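# Shut the laptop lid without toppling the desk organiser

## Task

Get the laptop closed, and make sure the desk organiser is left standing upright rather than tipped over.

## Robot and tools

Robot: two arms, left_arm and right_arm, each ending in a five-finger hand. right_arm has a right hand; left_arm has a mirrored left hand. Calibrated base poses in the scene frame: left_arm at (+0.027, +0.318, +0.021) m, quat_wxyz (+1.000, 0, 0, -0.003); right_arm at (-0.027, -0.368, +0.006) m, quat_wxyz (+1.000, 0, 0, -0.032). A post stands fixed behind the arms. Loose objects may occasionally get a brief nudge from outside.

Frames. Scene frame: origin at table-top height, halfway between the nominal bases, +z up, +x out across the table, left_arm toward +y (image left/right does not follow these names). Reported hand poses, velocities and targets are in each arm's own base frame. Pose offsets you send are along the current Hand target's own axes. Hand point: 0.15 m out from the wrist face, 0.05 m in front of the palm; its +z runs along the straight fingers, +y out of the palm, +x across the palm away from the thumb on the right hand (toward the thumb on the left hand). Straight fingers reach 0.06-0.07 m past the point and sit 0.06 m behind it along -y. A wrist bracket on the little-finger side can strike things.

The 28-number row (all values in [-1, 1], one row covers both arms): left_arm dx, dy, dz, rx, ry, rz; then left hand little, ring, middle, index, thumb_bend, thumb_turn, force_limit, speed; then the same fourteen for right_arm. The six pose numbers are an offset, not a pose: they are measured from that arm's Hand target at the start of the action (or call), in that target's own axes, with 1.0 = 0.6 m for dx/dy/dz and 180 degrees for rx/ry/rz; rx, ry, rz form one rotation vector. Sending the same offset again moves further. Zeros for all six ask nothing new of the arm. The six hand numbers are absolute targets: fingers and thumb_bend +1 straight/open, -1 curled; thumb_turn +1 beside the palm, -1 across in front of it. force_limit maps -1 to about 0 N and +1 to 10 N (15 N for the two thumb motors); speed runs from near zero at -1 to full at +0.48 and above. To keep a hand unchanged, resend the eight hand numbers last actually executed for it (or, if none yet, its hand_measured six plus hand_force_limit and hand_speed). For a soft grip close at speed -0.94 or lower.

Tools.
execute_actions: actions = list of actions, each a list of up to 15 rows, one row per 1/30 s step; a short action repeats its final row up to step 15. Every row in an action counts from the same start pose. cameras = list of names, ['all'], [] or null; images come back only when asked or when actions is empty.
move: target = one row or a list of up to 15 rows, every row offset from the same starting Hand targets (not chained). speed in m/s, 0.002 to 4.3, default 0.25 (turns at twice that in rad/s), one value or one per target. blend in m, rounding corners of a list; 0 stops at each. blocking=false returns after about 0.5 s while motion continues. Paths are straight, do not avoid obstacles, and all finish together within 10 s. Result adds a move: line with the ending (done, off_target, moving, held, fault) and any limits (paced, held).
wait: seconds 0 to 3600; sends nothing new, lets a running move continue.
stop: brakes a running move.
zoom_image: camera cam_high or cam_low, region [x0, y0, x1, y1] in pixels of the latest image, at most 504 by 504. Images are 896x504.
show_instructions: shows the reference pages. finished_scene: ends the scene for good (scene 1, optional).

Reading results: end_effector_position (m) and end_effector_quat_wxyz per arm in its base frame; Hand target is the last commanded pose after clipping, which later offsets start from. The hand often rests 1-3 cm (sometimes 5 cm) short or low of it without any contact; an execute_actions call with zero offsets re-requests it, or send the missing gap. Orientation commands are clipped to 40 degrees from the measured one each step. hand_measured, hand_stopped_by (moving, target, force, stalled, fault) and hand_load_n list six values in the motor order above; a falling load means a lost grip. Joint torques, velocities and motor temperatures also appear; MOTOR HOT warns of overheating, and at 100 °C the arm goes limp for 30-60 s (OVER-TEMPERATURE FAULT). Joint ranges (rad): waist ±2.880, shoulder 0 to 3.142, elbow 0 to 3.019, wrist pitch -1.693 to 1.571, wrist yaw ±1.571, wrist roll ±2.094.

Avoid: dropping or knocking anything off the table (that fails the task), tipping the organiser, fast contacts or deep pushes past a surface, hitting the post or table hard, letting the two hands or arms touch or grip each other, long stretched-out holds that heat motors, and excess force on fingers. To stop pressing on something, command the target back beyond the hand point. Lower the lid gently rather than slamming it.

Each tool is called after "Request:" by a JSON object that holds its "method" and its "body", one argument or row to a line.

Reference images:

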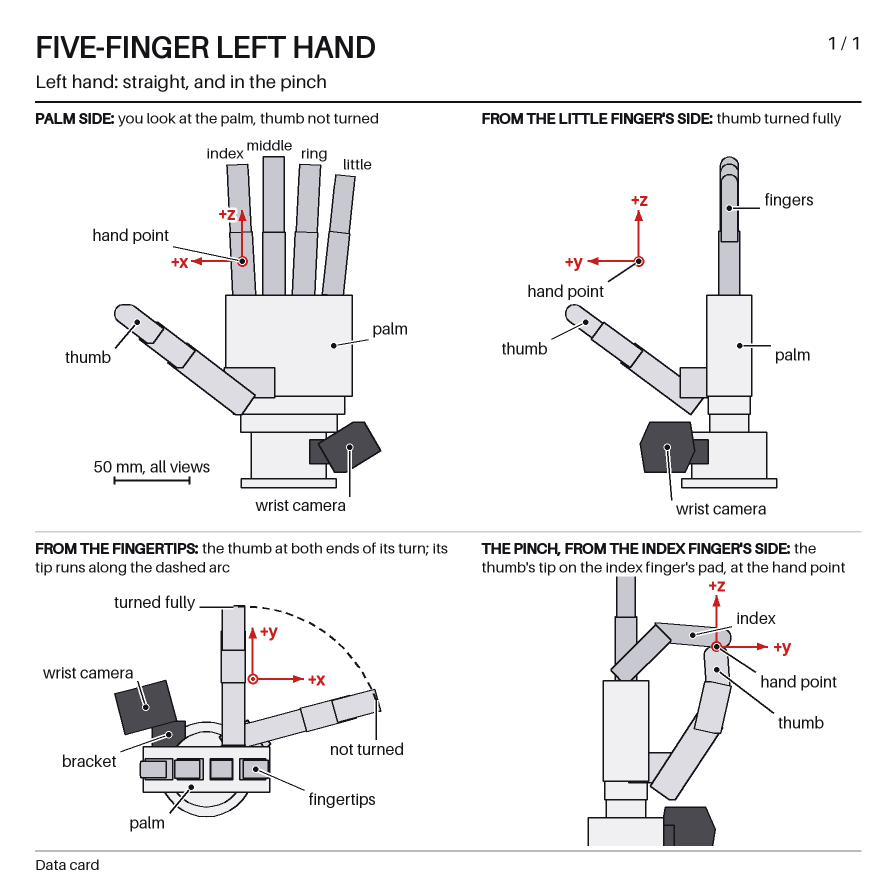

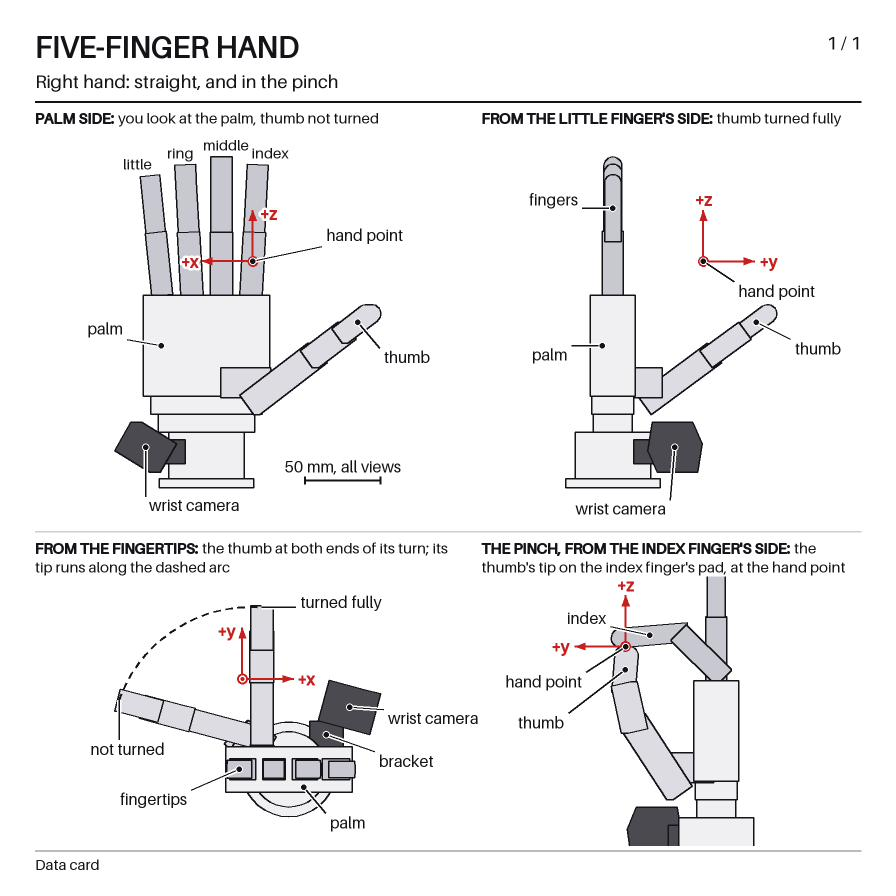

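## Session

Request:
{"method": "execute_actions", "body": {
  "actions": []
}}

Scene clock: 0.00 s.
left_arm: end_effector_position=(+0.6504, +0.0061, +0.2364) hand_measured=(+1.000, +1.000, +1.000, +1.000, +1.000, +1.000) hand_load_n=(+0.0, +0.0, +0.0, +0.0, +0.0, +0.0) hand_stopped_by=(target, target, target, target, target, target) hand_force_limit=0.00 hand_speed=-0.80 end_effector_quat_wxyz=(-0.334, +0.291, -0.593, +0.672) | right_arm: end_effector_position=(+0.5358, +0.2485, +0.3784) hand_measured=(+1.000, +1.000, +1.000, +1.000, +1.000, +1.000) hand_load_n=(+0.0, +0.0, +0.0, +0.0, +0.0, +0.0) hand_stopped_by=(target, target, target, target, target, target) hand_force_limit=0.00 hand_speed=-0.80 end_effector_quat_wxyz=(+0.179, +0.896, -0.070, +0.400)
Joint positions: left_arm=[0.291 1.755 1.094 0.878 0.933 -0.169] | right_arm=[0.712 1.809 2.047 -1.385 0.829 -0.891]
Joint velocities: within noise
Joint torques (N m): no reading
Motor temperatures (°C): left_arm=[35 34 33 29 37 35] | right_arm=[36 38 26 28 27 29]
Heat: left arm: hottest wrist yaw 37 °C; right arm: hottest shoulder 38 °C.
Hand target: left_arm +0.6565, +0.0051, +0.2513; -0.345, +0.278, -0.590, +0.675 | right_arm +0.5378, +0.2460, +0.4009; +0.164, +0.889, -0.082, +0.419

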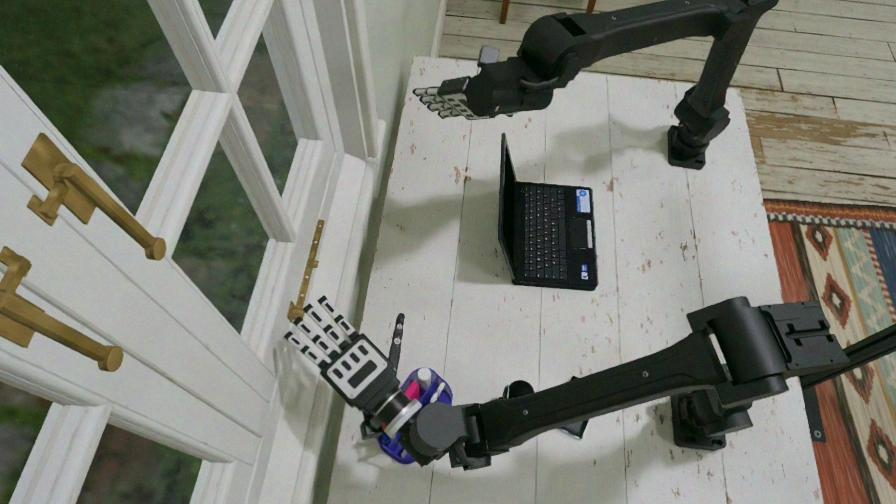

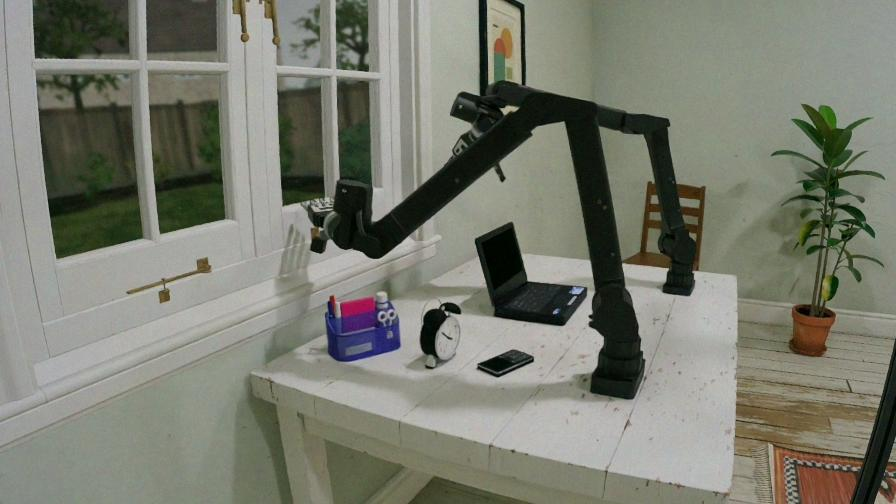

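Request:
{"method": "zoom_image", "body": {
  "camera": "cam_high",
  "region": [400, 40, 720, 320]
}}

Request:
{"method": "zoom_image", "body": {
  "camera": "cam_low",
  "region": [300, 60, 740, 420]
}}

Scaled by 1.575 from the camera's image (finer frame: 1280x720).

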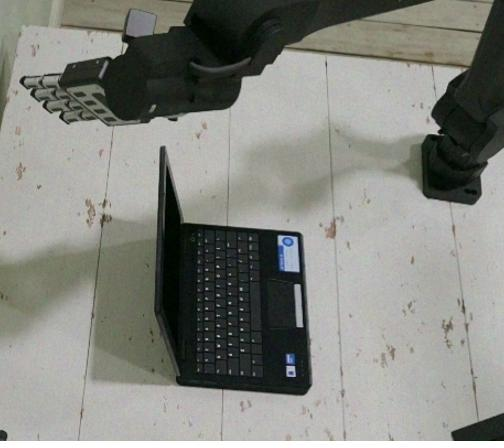

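Scaled by 1.145 from the camera's image (finer frame: 1280x720).

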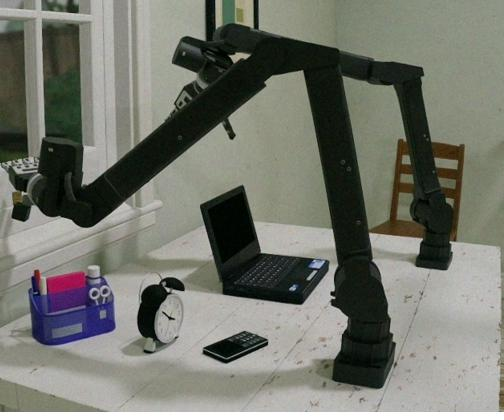

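Request:
{"method": "move", "body": {
  "target": [0,0,0,0,0,0,1,1,1,1,1,1,0,-0.8,-0.1427,-0.0748,-0.1122,-0.118,-0.296,0.389,1,1,1,1,1,1,0,-0.8],
  "cameras": ["all"]
}}

Scene clock: 14.27 s.
left_arm: end_effector_position=(+0.6504, +0.0061, +0.2364) hand_measured=(+1.000, +1.000, +1.000, +1.000, +1.000, +1.000) hand_load_n=(-0.5, +0.0, +0.0, +0.0, +0.0, +0.0) hand_stopped_by=(target, target, target, target, target, target) hand_force_limit=0.00 hand_speed=-0.80 end_effector_quat_wxyz=(-0.334, +0.291, -0.593, +0.672) | right_arm: end_effector_position=(+0.4522, +0.3177, +0.3425) hand_measured=(+1.000, +1.000, +1.000, +1.000, +1.000, +1.000) hand_load_n=(+0.0, +0.0, +0.0, +0.0, +0.0, +0.0) hand_stopped_by=(target, target, target, target, target, target) hand_force_limit=0.00 hand_speed=-0.80 end_effector_quat_wxyz=(-0.112, +0.723, -0.682, +0.023)
Joint positions: left_arm=[0.291 1.755 1.094 0.878 0.933 -0.169] | right_arm=[0.507 1.784 2.119 -1.678 -0.024 0.452]
Joint torques (N m): left_arm=[-0.91 -16.09 9.76 1.46 -0.16 -0.07] | right_arm=[-1.2 -14.15 7.2 0.66 -0.11 -0.06]
Heat: left arm: hottest wrist yaw 36 °C; right arm: hottest shoulder 38 °C.
Hand target: left_arm +0.6565, +0.0051, +0.2513; -0.345, +0.278, -0.590, +0.675 | right_arm +0.4478, +0.3129, +0.3648; -0.001, +0.728, -0.685, -0.001
Off the commanded pose: left_arm 0.016 m, 2 deg | right_arm 0.023 m, 13 deg.
joint sent to its limit (right arm) — joint 4 (wrist pitch), lower limit. The joint targets are off in position and orientation.
move: off_target (right_arm)

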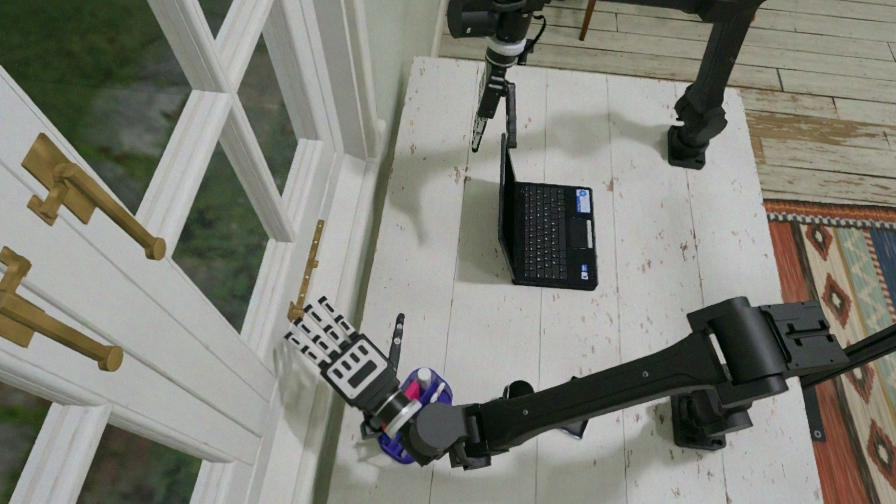

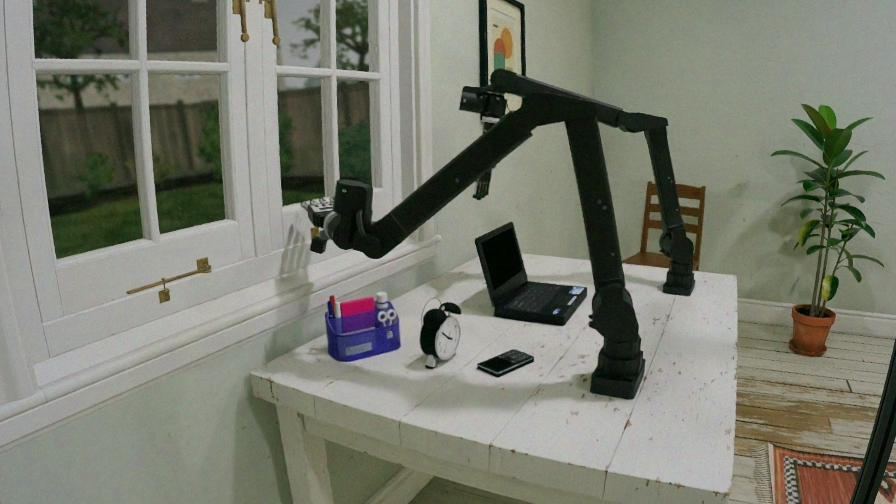

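Request:
{"method": "move", "body": {
  "target": [0,0,0,0,0,0,1,1,1,1,1,1,0,-0.8,0,0,0.133,0,0,0,1,1,1,1,1,1,0,-0.8],
  "cameras": ["all"],
  "speed": 0.15
}}

Scene clock: 17.27 s.
left_arm: end_effector_position=(+0.6504, +0.0061, +0.2364) hand_measured=(+1.000, +1.000, +1.000, +1.000, +1.000, +1.000) hand_load_n=(+0.0, +0.0, +0.0, +0.0, +0.0, -0.5) hand_stopped_by=(target, target, target, target, target, target) hand_force_limit=0.00 hand_speed=-0.80 end_effector_quat_wxyz=(-0.334, +0.291, -0.593, +0.672) | right_arm: end_effector_position=(+0.4475, +0.3123, +0.2758) hand_measured=(+1.000, +1.000, +1.000, +1.000, +1.000, +1.000) hand_load_n=(+0.0, +0.0, +0.0, +0.0, +0.0, +0.0) hand_stopped_by=(target, target, target, target, target, target) hand_force_limit=0.00 hand_speed=-0.80 end_effector_quat_wxyz=(-0.036, +0.726, -0.687, +0.005)
Joint positions: left_arm=[0.291 1.755 1.094 0.878 0.933 -0.169] | right_arm=[0.507 1.841 2.021 -1.678 -0.012 0.452]
Joint torques (N m): left_arm=[-0.91 -16.15 9.7 1.46 -0.16 -0.07] | right_arm=[-0.56 -13.86 7.66 0.42 0.2 -0.16]
Heat: left arm: hottest shoulder 36 °C; right arm: hottest shoulder 39 °C.
Hand target: left_arm +0.6565, +0.0051, +0.2513; -0.345, +0.278, -0.590, +0.675 | right_arm +0.4479, +0.3131, +0.2850; -0.001, +0.728, -0.685, -0.001
Off the commanded pose: left_arm 0.016 m, 2 deg | right_arm 0.009 m, 4 deg.
joint sent to its limit (right arm) — joint 4 (wrist pitch), lower limit. The joint targets are off in position and orientation.
move: off_target (right_arm)

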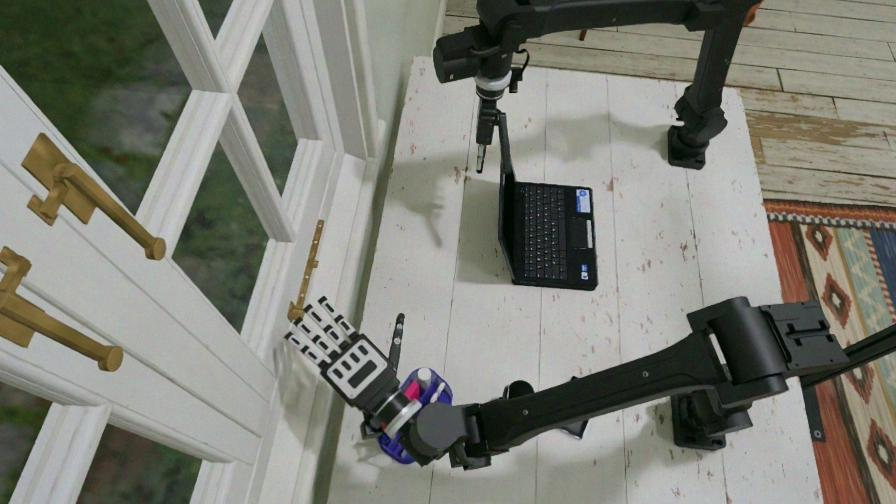

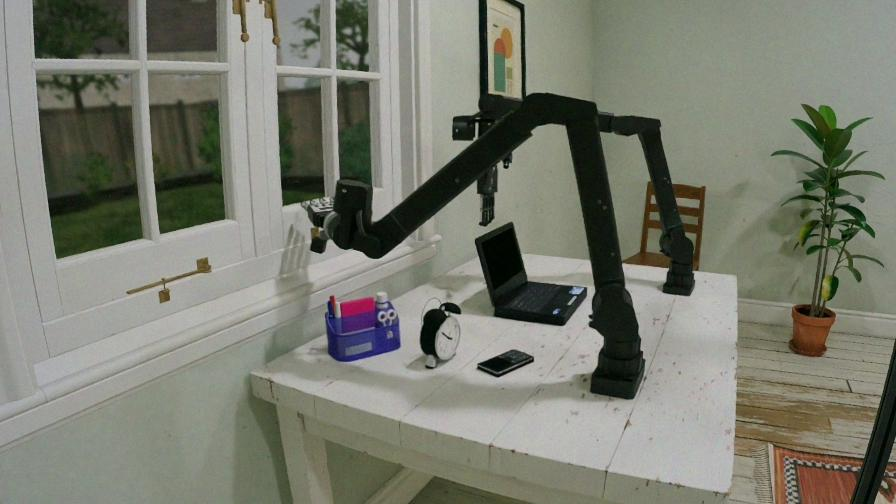

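Request:
{"method": "zoom_image", "body": {
  "camera": "cam_high",
  "region": [400, 40, 620, 300]
}}

Request:
{"method": "zoom_image", "body": {
  "camera": "cam_low",
  "region": [420, 80, 620, 340]
}}

Scaled by 1.938 from the camera's image (finer frame: 1280x720).

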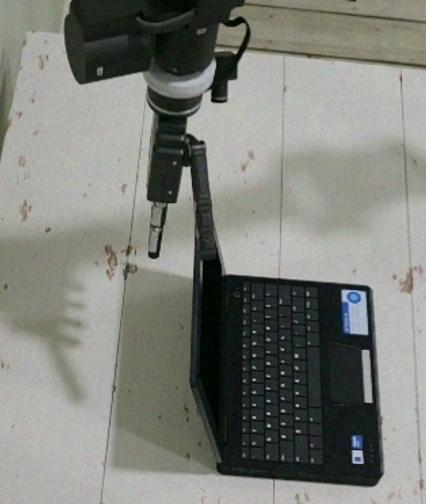

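Scaled by 1.938 from the camera's image (finer frame: 1280x720).

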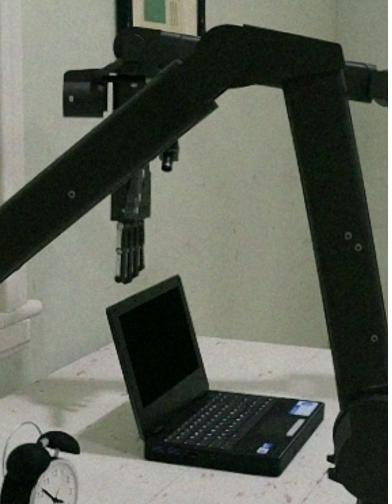

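Request:
{"method": "move", "body": {
  "target": [0,0,0,0,0,0,1,1,1,1,1,1,0,-0.8,0,0,0.1217,0,0,0,1,1,1,1,1,1,0,-0.8],
  "cameras": ["all"],
  "speed": 0.12
}}

Scene clock: 22.50 s.
left_arm: end_effector_position=(+0.6504, +0.0061, +0.2364) hand_measured=(+1.000, +1.000, +1.000, +1.000, +1.000, +1.000) hand_load_n=(+0.0, -0.5, +0.0, +0.0, +0.0, +0.0) hand_stopped_by=(target, target, target, target, target, target) hand_force_limit=0.00 hand_speed=-0.80 end_effector_quat_wxyz=(-0.334, +0.291, -0.593, +0.672) | right_arm: end_effector_position=(+0.4429, +0.3074, +0.2049) hand_measured=(+1.000, +1.000, +1.000, +1.000, +1.000, +1.000) hand_load_n=(+0.0, +0.0, +0.0, +0.0, +0.0, +0.0) hand_stopped_by=(target, target, target, target, target, target) hand_force_limit=0.00 hand_speed=-0.80 end_effector_quat_wxyz=(+0.017, +0.726, -0.687, -0.006)
Joint positions: left_arm=[0.291 1.755 1.094 0.878 0.933 -0.169] | right_arm=[0.507 1.889 1.895 -1.612 -0.001 0.452]
Joint torques (N m): left_arm=[-0.97 -16.15 9.72 1.44 -0.17 -0.07] | right_arm=[-0.26 -13.8 7.3 1.03 0.21 -0.19]
Heat: left arm: hottest shoulder 36 °C; right arm: hottest shoulder 39 °C.
Hand target: left_arm +0.6565, +0.0051, +0.2513; -0.345, +0.278, -0.590, +0.675 | right_arm +0.4479, +0.3132, +0.2120; -0.001, +0.728, -0.685, -0.001
Off the commanded pose: left_arm 0.016 m, 2 deg | right_arm 0.010 m, 2 deg.
move: done

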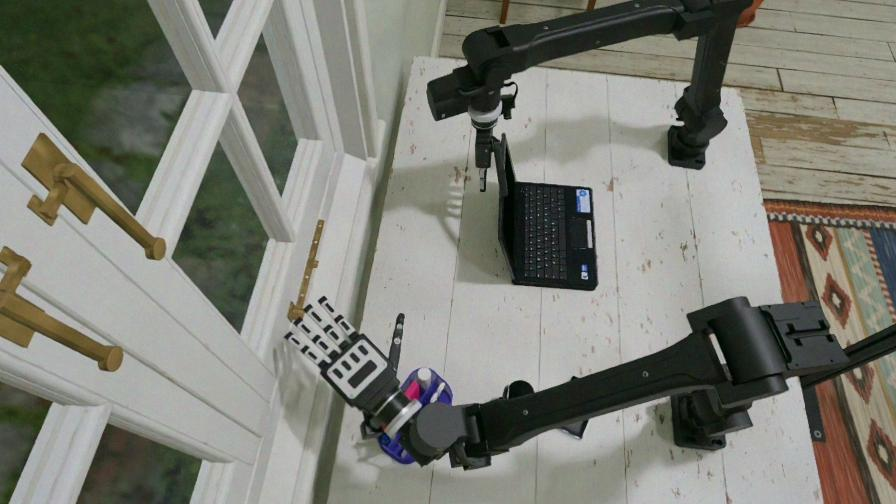

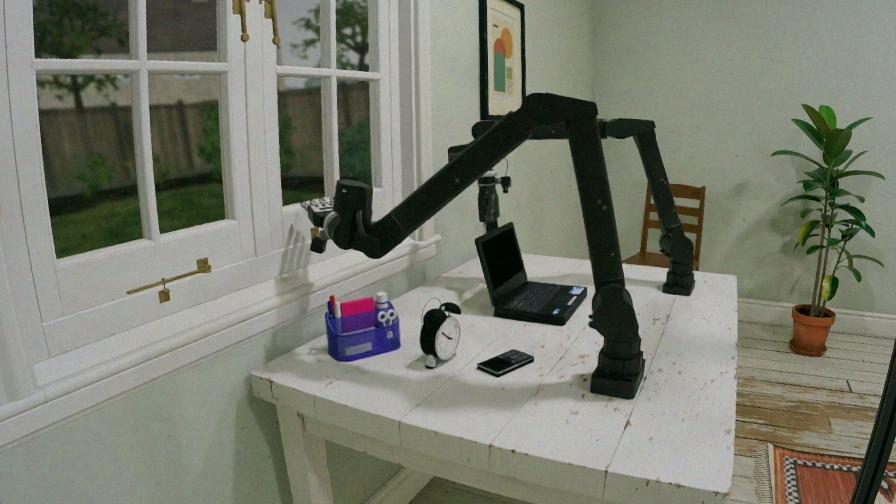

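Request:
{"method": "zoom_image", "body": {
  "camera": "cam_high",
  "region": [430, 90, 620, 300]
}}

Request:
{"method": "zoom_image", "body": {
  "camera": "cam_low",
  "region": [440, 160, 620, 340]
}}

Scaled by 2.400 from the camera's image (finer frame: 1280x720).

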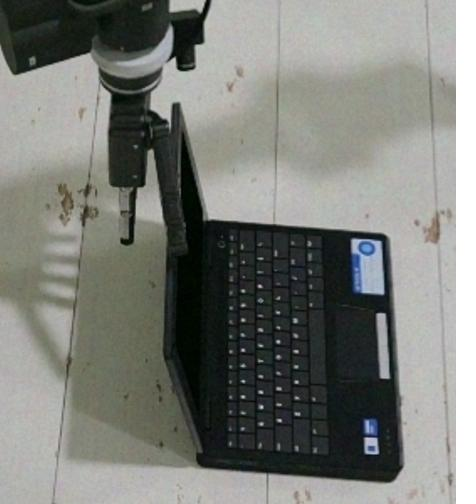

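Scaled by 2.800 from the camera's image (finer frame: 1280x720).

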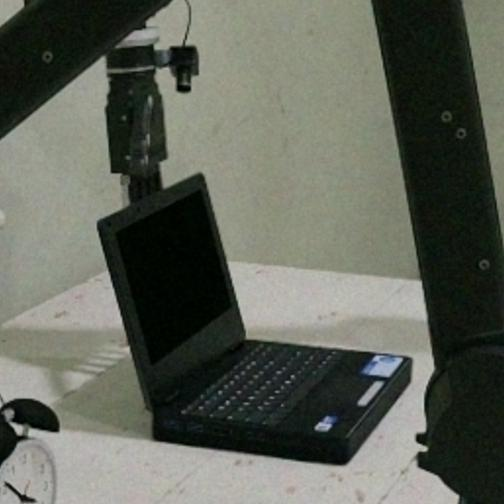

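Request:
{"method": "move", "body": {
  "target": [0,0,0,0,0,0,1,1,1,1,1,1,0,-0.8,0,0.125,0,0,0,0,1,1,1,1,1,1,0,-0.8],
  "cameras": ["all"],
  "speed": 0.06
}}

Request:
{"method": "zoom_image", "body": {
  "camera": "cam_high",
  "region": [430, 90, 620, 300]
}}

Scene clock: 25.83 s.
left_arm: end_effector_position=(+0.6504, +0.0061, +0.2364) hand_measured=(+1.000, +1.000, +1.000, +1.000, +1.000, +1.000) hand_load_n=(+0.0, +0.0, +0.0, +0.0, +0.0, +0.0) hand_stopped_by=(target, target, target, target, target, target) hand_force_limit=0.00 hand_speed=-0.80 end_effector_quat_wxyz=(-0.334, +0.291, -0.593, +0.672) | right_arm: end_effector_position=(+0.3836, +0.2977, +0.1977) hand_measured=(+1.000, +1.000, +1.000, +1.000, +1.000, +1.000) hand_load_n=(+0.0, +0.0, +0.0, +0.0, -0.5, +0.0) hand_stopped_by=(target, target, target, target, target, target) hand_force_limit=0.00 hand_speed=-0.80 end_effector_quat_wxyz=(+0.013, +0.727, -0.687, -0.001)
Joint positions: left_arm=[0.291 1.755 1.094 0.878 0.933 -0.169] | right_arm=[0.548 1.724 1.648 -1.519 0.005 0.491]
Joint torques (N m): left_arm=[-0.91 -16.03 9.74 1.46 -0.17 -0.07] | right_arm=[1.44 -13.04 6.49 0.64 -0.03 0.05]
Heat: left arm: hottest elbow 37 °C; right arm: hottest shoulder 39 °C.
Hand target: left_arm +0.6565, +0.0051, +0.2513; -0.345, +0.278, -0.590, +0.675 | right_arm +0.3730, +0.3086, +0.2120; -0.001, +0.728, -0.685, -0.001
Off the commanded pose: left_arm 0.016 m, 2 deg | right_arm 0.021 m, 2 deg.
move: off_target (right_arm)

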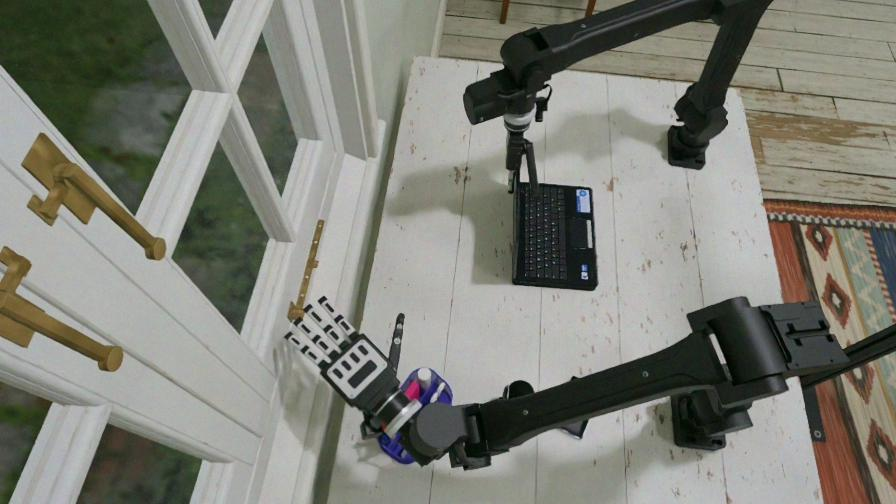

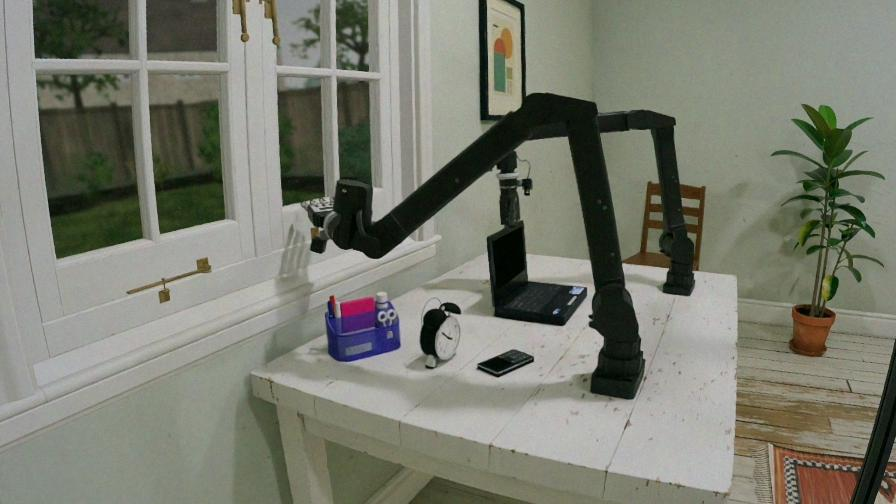

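Scaled by 2.400 from the camera's image (finer frame: 1280x720).

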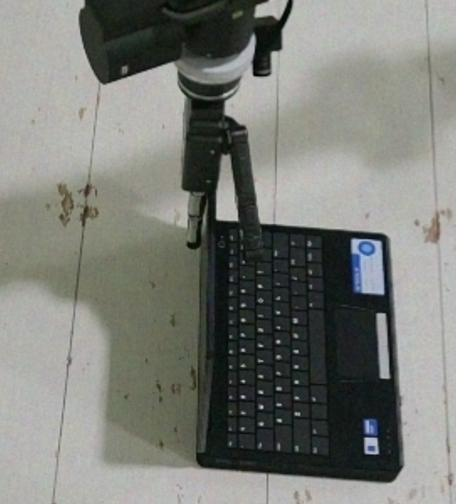

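Request:
{"method": "move", "body": {
  "target": [
    [0,0,0,0,0,0,1,1,1,1,1,1,0,-0.8,-0.015,0.09,-0.0083,0,0,0,1,1,1,1,1,1,0,-0.8],
    [0,0,0,0,0,0,1,1,1,1,1,1,0,-0.8,-0.018,0.158,0.0167,0,0,0,1,1,1,1,1,1,0,-0.8]
  ],
  "cameras": ["all"],
  "speed": 0.06,
  "blend": 0.01
}}

Request:
{"method": "zoom_image", "body": {
  "camera": "cam_high",
  "region": [430, 90, 620, 300]
}}

Request:
{"method": "zoom_image", "body": {
  "camera": "cam_low",
  "region": [440, 160, 620, 340]
}}

Scene clock: 28.97 s.
left_arm: end_effector_position=(+0.6504, +0.0061, +0.2364) hand_measured=(+1.000, +1.000, +1.000, +1.000, +1.000, +1.000) hand_load_n=(-0.5, +0.0, +0.0, +0.0, +0.0, -0.5) hand_stopped_by=(target, target, target, target, target, target) hand_force_limit=0.00 hand_speed=-0.80 end_effector_quat_wxyz=(-0.334, +0.291, -0.593, +0.672) | right_arm: end_effector_position=(+0.2899, +0.3058, +0.1923) hand_measured=(+1.000, +1.000, +1.000, +1.000, +1.000, +1.000) hand_load_n=(+0.0, +0.0, +0.0, +0.0, +0.0, +0.0) hand_stopped_by=(target, target, target, target, target, target) hand_force_limit=0.00 hand_speed=-0.80 end_effector_quat_wxyz=(+0.008, +0.722, -0.692, +0.008)
Joint positions: left_arm=[0.291 1.755 1.094 0.878 0.933 -0.169] | right_arm=[0.677 1.526 1.393 -1.451 0.017 0.636]
Joint torques (N m): left_arm=[-0.91 -16.21 9.74 1.44 -0.16 -0.08] | right_arm=[1.2 -9.88 6.35 0.64 -0.44 -0.07]
Heat: left arm: hottest elbow 37 °C; right arm: hottest shoulder 39 °C.
Hand target: left_arm +0.6565, +0.0051, +0.2513; -0.345, +0.278, -0.590, +0.675 | right_arm +0.2777, +0.3136, +0.2020; -0.001, +0.728, -0.685, -0.001
Off the commanded pose: left_arm 0.016 m, 2 deg | right_arm 0.017 m, 2 deg.
move: off_target (right_arm)

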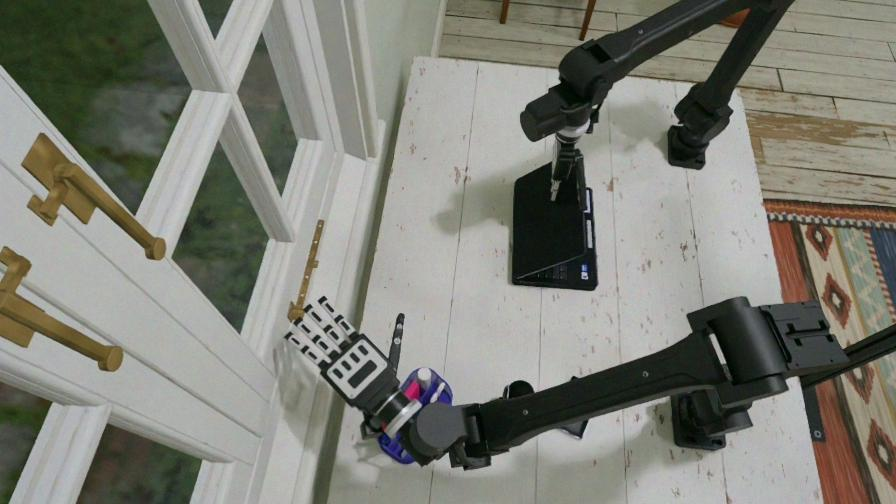

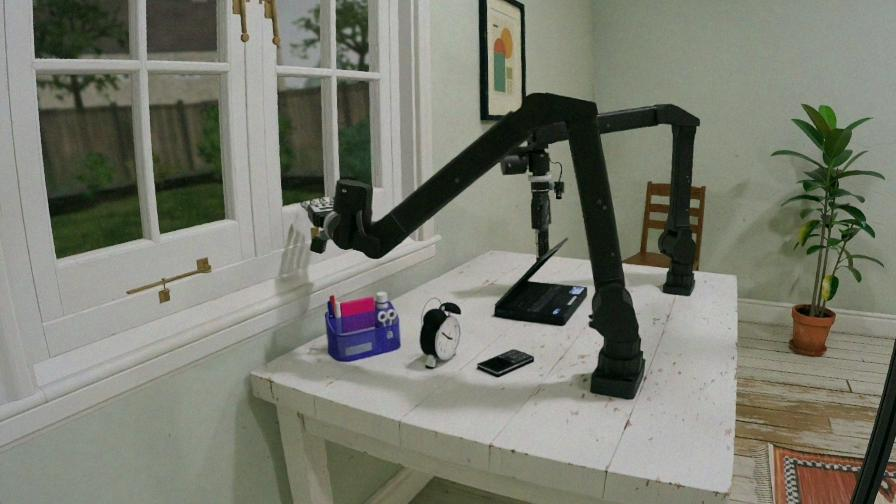

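Scaled by 2.400 from the camera's image (finer frame: 1280x720).

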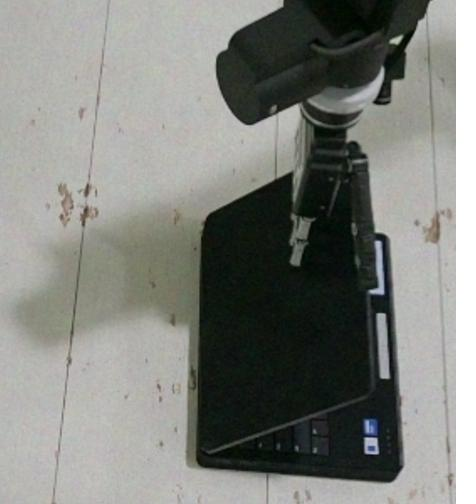

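Scaled by 2.800 from the camera's image (finer frame: 1280x720).

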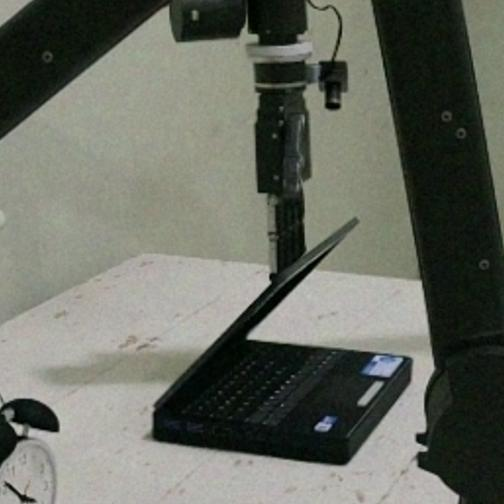

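Request:
{"method": "move", "body": {
  "target": [
    [0,0,0,0,0,0,1,1,1,1,1,1,0,-0.8,0,0.05,0.058,0,0,0,1,1,1,1,1,1,0,-0.8],
    [0,0,0,0,0,0,1,1,1,1,1,1,0,-0.8,0,0.078,0.102,0,0,0,1,1,1,1,1,1,0,-0.8]
  ],
  "cameras": ["all"],
  "speed": 0.05,
  "blend": 0.01
}}

Request:
{"method": "zoom_image", "body": {
  "camera": "cam_high",
  "region": [430, 90, 620, 300]
}}

Request:
{"method": "zoom_image", "body": {
  "camera": "cam_low",
  "region": [440, 160, 620, 340]
}}

Scene clock: 32.07 s.
left_arm: end_effector_position=(+0.6504, +0.0061, +0.2364) hand_measured=(+1.000, +1.000, +1.000, +1.000, +1.000, +1.000) hand_load_n=(+0.0, +0.0, +0.0, +0.0, +0.0, +0.0) hand_stopped_by=(target, target, target, target, target, target) hand_force_limit=0.00 hand_speed=-0.80 end_effector_quat_wxyz=(-0.334, +0.291, -0.593, +0.672) | right_arm: end_effector_position=(+0.2370, +0.3034, +0.1321) hand_measured=(+1.000, +1.000, +1.000, +1.000, +1.000, +1.000) hand_load_n=(+0.0, +0.0, +0.0, +0.0, +0.0, +0.0) hand_stopped_by=(target, target, target, target, target, target) hand_force_limit=0.00 hand_speed=-0.80 end_effector_quat_wxyz=(+0.013, +0.723, -0.691, +0.004)
Joint positions: left_arm=[0.291 1.755 1.094 0.878 0.933 -0.169] | right_arm=[0.751 1.462 1.159 -1.292 0.01 0.705]
Joint torques (N m): left_arm=[-0.91 -16.15 9.72 1.47 -0.16 -0.08] | right_arm=[0.62 -8.41 6.31 0.92 -0.19 -0.09]
Heat: left arm: hottest shoulder 37 °C; right arm: hottest shoulder 39 °C.
Hand target: left_arm +0.6565, +0.0051, +0.2513; -0.345, +0.278, -0.590, +0.675 | right_arm +0.2310, +0.3109, +0.1407; -0.001, +0.728, -0.685, -0.001
Off the commanded pose: left_arm 0.016 m, 2 deg | right_arm 0.013 m, 2 deg.
move: off_target (right_arm)

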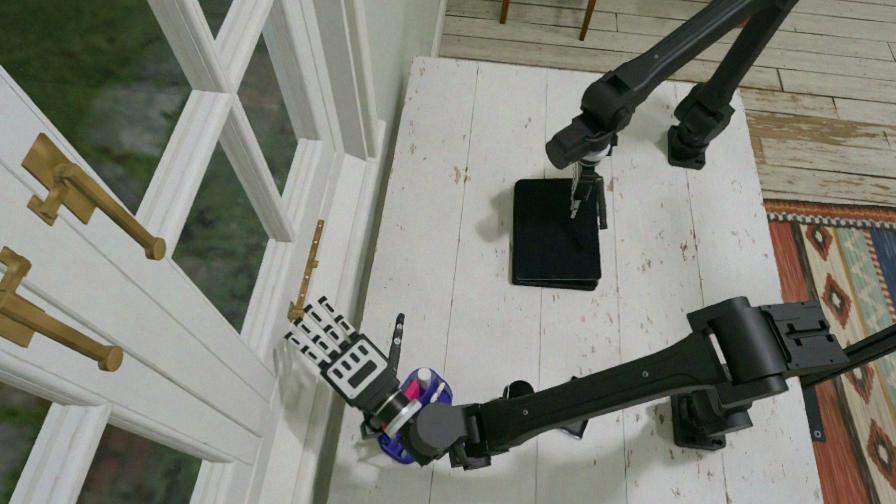

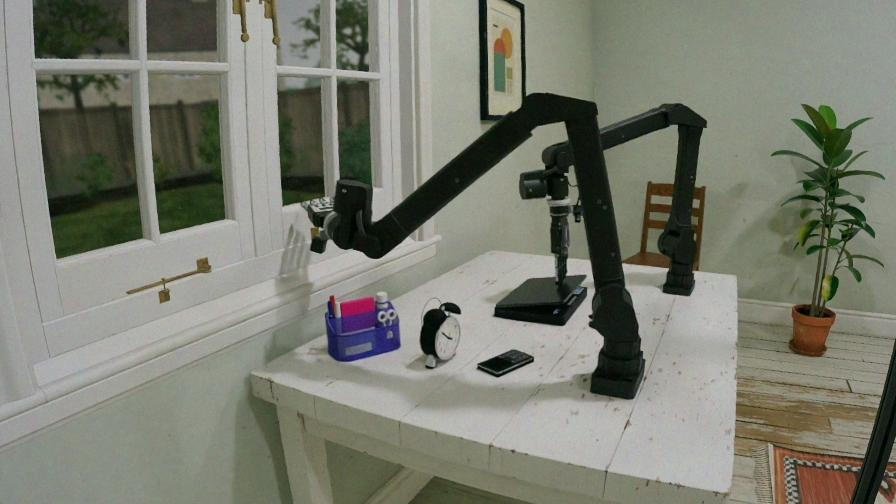

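Scaled by 2.400 from the camera's image (finer frame: 1280x720).

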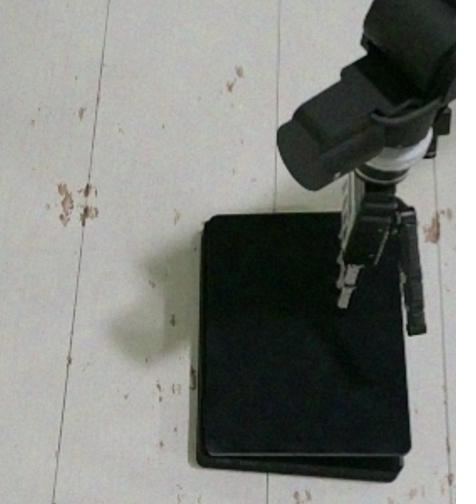

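Scaled by 2.800 from the camera's image (finer frame: 1280x720).

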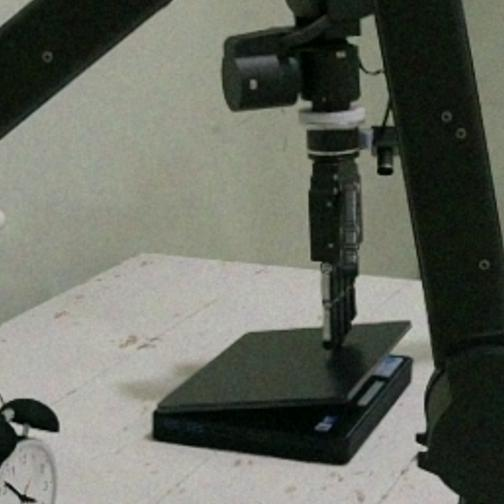

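Request:
{"method": "move", "body": {
  "target": [0,0,0,0,0,0,1,1,1,1,1,1,0,-0.8,0,0,0.042,0,0,0,1,1,1,1,1,1,0,-0.8],
  "cameras": ["all"],
  "speed": 0.04
}}

Request:
{"method": "zoom_image", "body": {
  "camera": "cam_low",
  "region": [440, 160, 620, 340]
}}

Scene clock: 33.67 s.
left_arm: end_effector_position=(+0.6504, +0.0061, +0.2364) hand_measured=(+1.000, +1.000, +1.000, +1.000, +1.000, +1.000) hand_load_n=(+0.0, -0.5, +0.0, +0.0, +0.0, +0.0) hand_stopped_by=(target, target, target, target, target, target) hand_force_limit=0.00 hand_speed=-0.80 end_effector_quat_wxyz=(-0.334, +0.291, -0.593, +0.672) | right_arm: end_effector_position=(+0.2344, +0.3026, +0.1153) hand_measured=(+1.000, +1.000, +1.000, +1.000, +1.000, +1.000) hand_load_n=(+0.0, +0.0, +0.0, +0.0, +0.0, +0.0) hand_stopped_by=(target, target, target, target, target, target) hand_force_limit=0.00 hand_speed=-0.80 end_effector_quat_wxyz=(+0.006, +0.724, -0.690, +0.003)
Joint positions: left_arm=[0.291 1.755 1.094 0.878 0.933 -0.169] | right_arm=[0.752 1.462 1.112 -1.234 0.007 0.705]
Joint torques (N m): left_arm=[-0.97 -16.15 9.73 1.46 -0.16 -0.08] | right_arm=[0.67 -6.71 6.15 0.95 -0.09 -0.08]
Heat: left arm: hottest shoulder 37 °C; right arm: hottest shoulder 39 °C.
Hand target: left_arm +0.6565, +0.0051, +0.2513; -0.345, +0.278, -0.590, +0.675 | right_arm +0.2310, +0.3109, +0.1155; -0.001, +0.728, -0.685, -0.001
Off the commanded pose: left_arm 0.016 m, 2 deg | right_arm 0.009 m, 1 deg.
move: done

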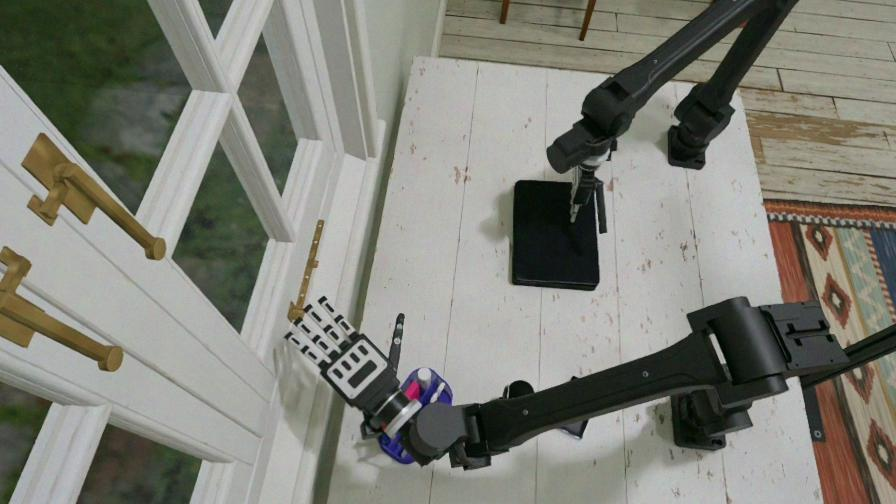

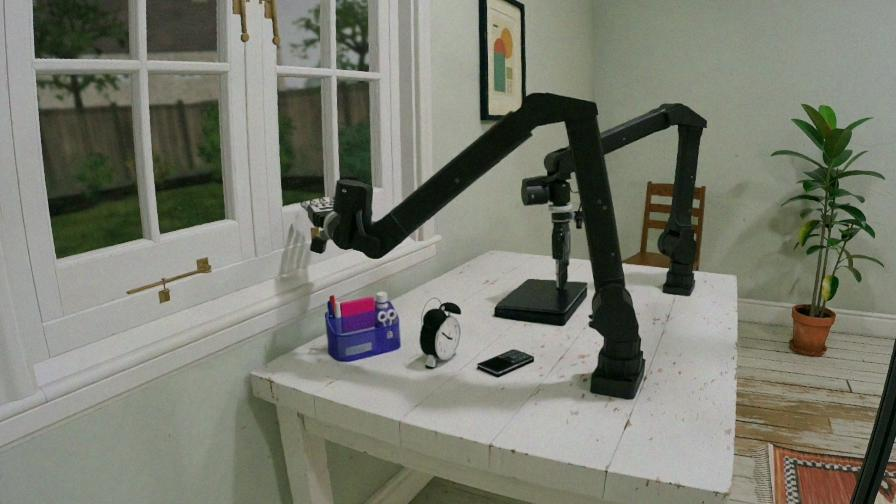

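Scaled by 2.800 from the camera's image (finer frame: 1280x720).

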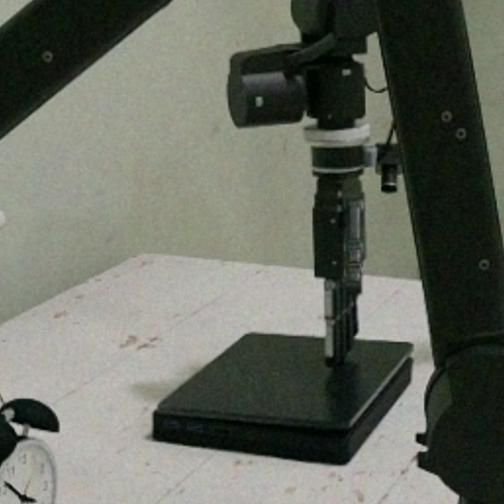

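Request:
{"method": "move", "body": {
  "target": [0,0,0,0,0,0,1,1,1,1,1,1,0,-0.8,0,0,0.025,0,0,0,1,1,1,1,1,1,0,-0.8],
  "cameras": ["all"],
  "speed": 0.04
}}

Request:
{"method": "zoom_image", "body": {
  "camera": "cam_low",
  "region": [440, 240, 620, 340]
}}

Scene clock: 34.80 s.
left_arm: end_effector_position=(+0.6504, +0.0061, +0.2364) hand_measured=(+1.000, +1.000, +1.000, +1.000, +1.000, +1.000) hand_load_n=(+0.0, +0.0, +0.0, +0.0, +0.0, +0.0) hand_stopped_by=(target, target, target, target, target, target) hand_force_limit=0.00 hand_speed=-0.80 end_effector_quat_wxyz=(-0.334, +0.291, -0.593, +0.672) | right_arm: end_effector_position=(+0.2341, +0.3023, +0.1085) hand_measured=(+1.000, +1.000, +1.000, +1.000, +1.000, +1.000) hand_load_n=(+0.0, +0.0, +0.0, +0.0, +0.0, +0.0) hand_stopped_by=(target, target, target, target, target, target) hand_force_limit=0.00 hand_speed=-0.80 end_effector_quat_wxyz=(+0.003, +0.724, -0.690, +0.003)
Joint positions: left_arm=[0.291 1.755 1.094 0.878 0.933 -0.169] | right_arm=[0.752 1.462 1.094 -1.207 0.007 0.705]
Joint torques (N m): left_arm=[-0.91 -16.09 9.72 1.44 -0.16 -0.07] | right_arm=[0.62 -5.71 5.46 1.48 -0.06 -0.08]
Heat: left arm: hottest shoulder 37 °C; right arm: hottest shoulder 39 °C.
Hand target: left_arm +0.6565, +0.0051, +0.2513; -0.345, +0.278, -0.590, +0.675 | right_arm +0.2310, +0.3109, +0.1005; -0.001, +0.728, -0.685, -0.001
Off the commanded pose: left_arm 0.016 m, 2 deg | right_arm 0.012 m, 1 deg.
move: off_target (right_arm)

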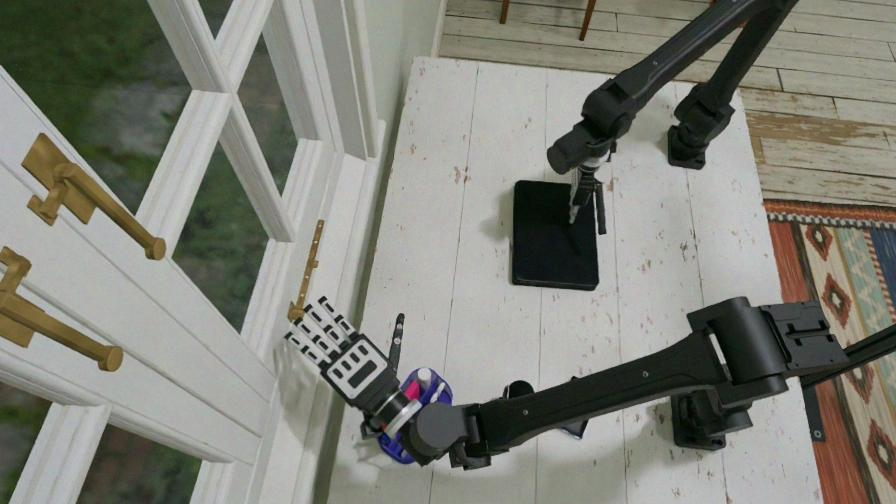

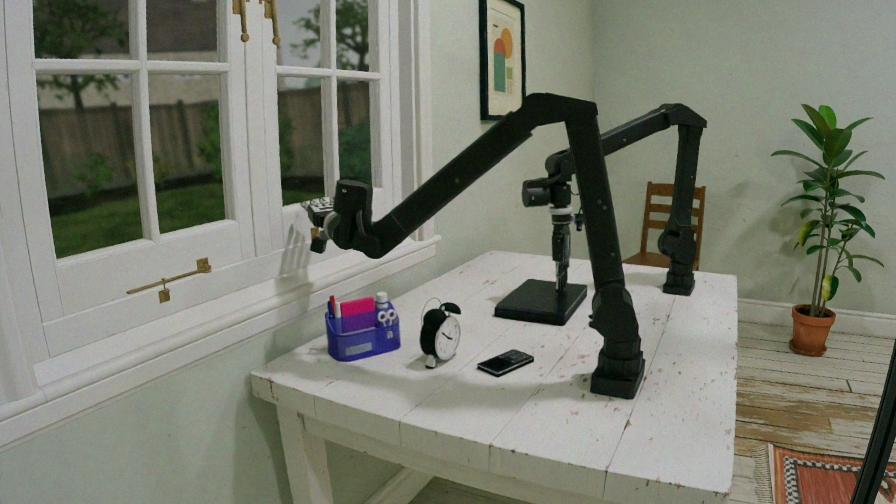

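Scaled by 2.800 from the camera's image (finer frame: 1280x720).

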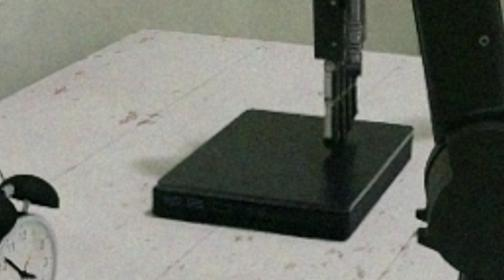

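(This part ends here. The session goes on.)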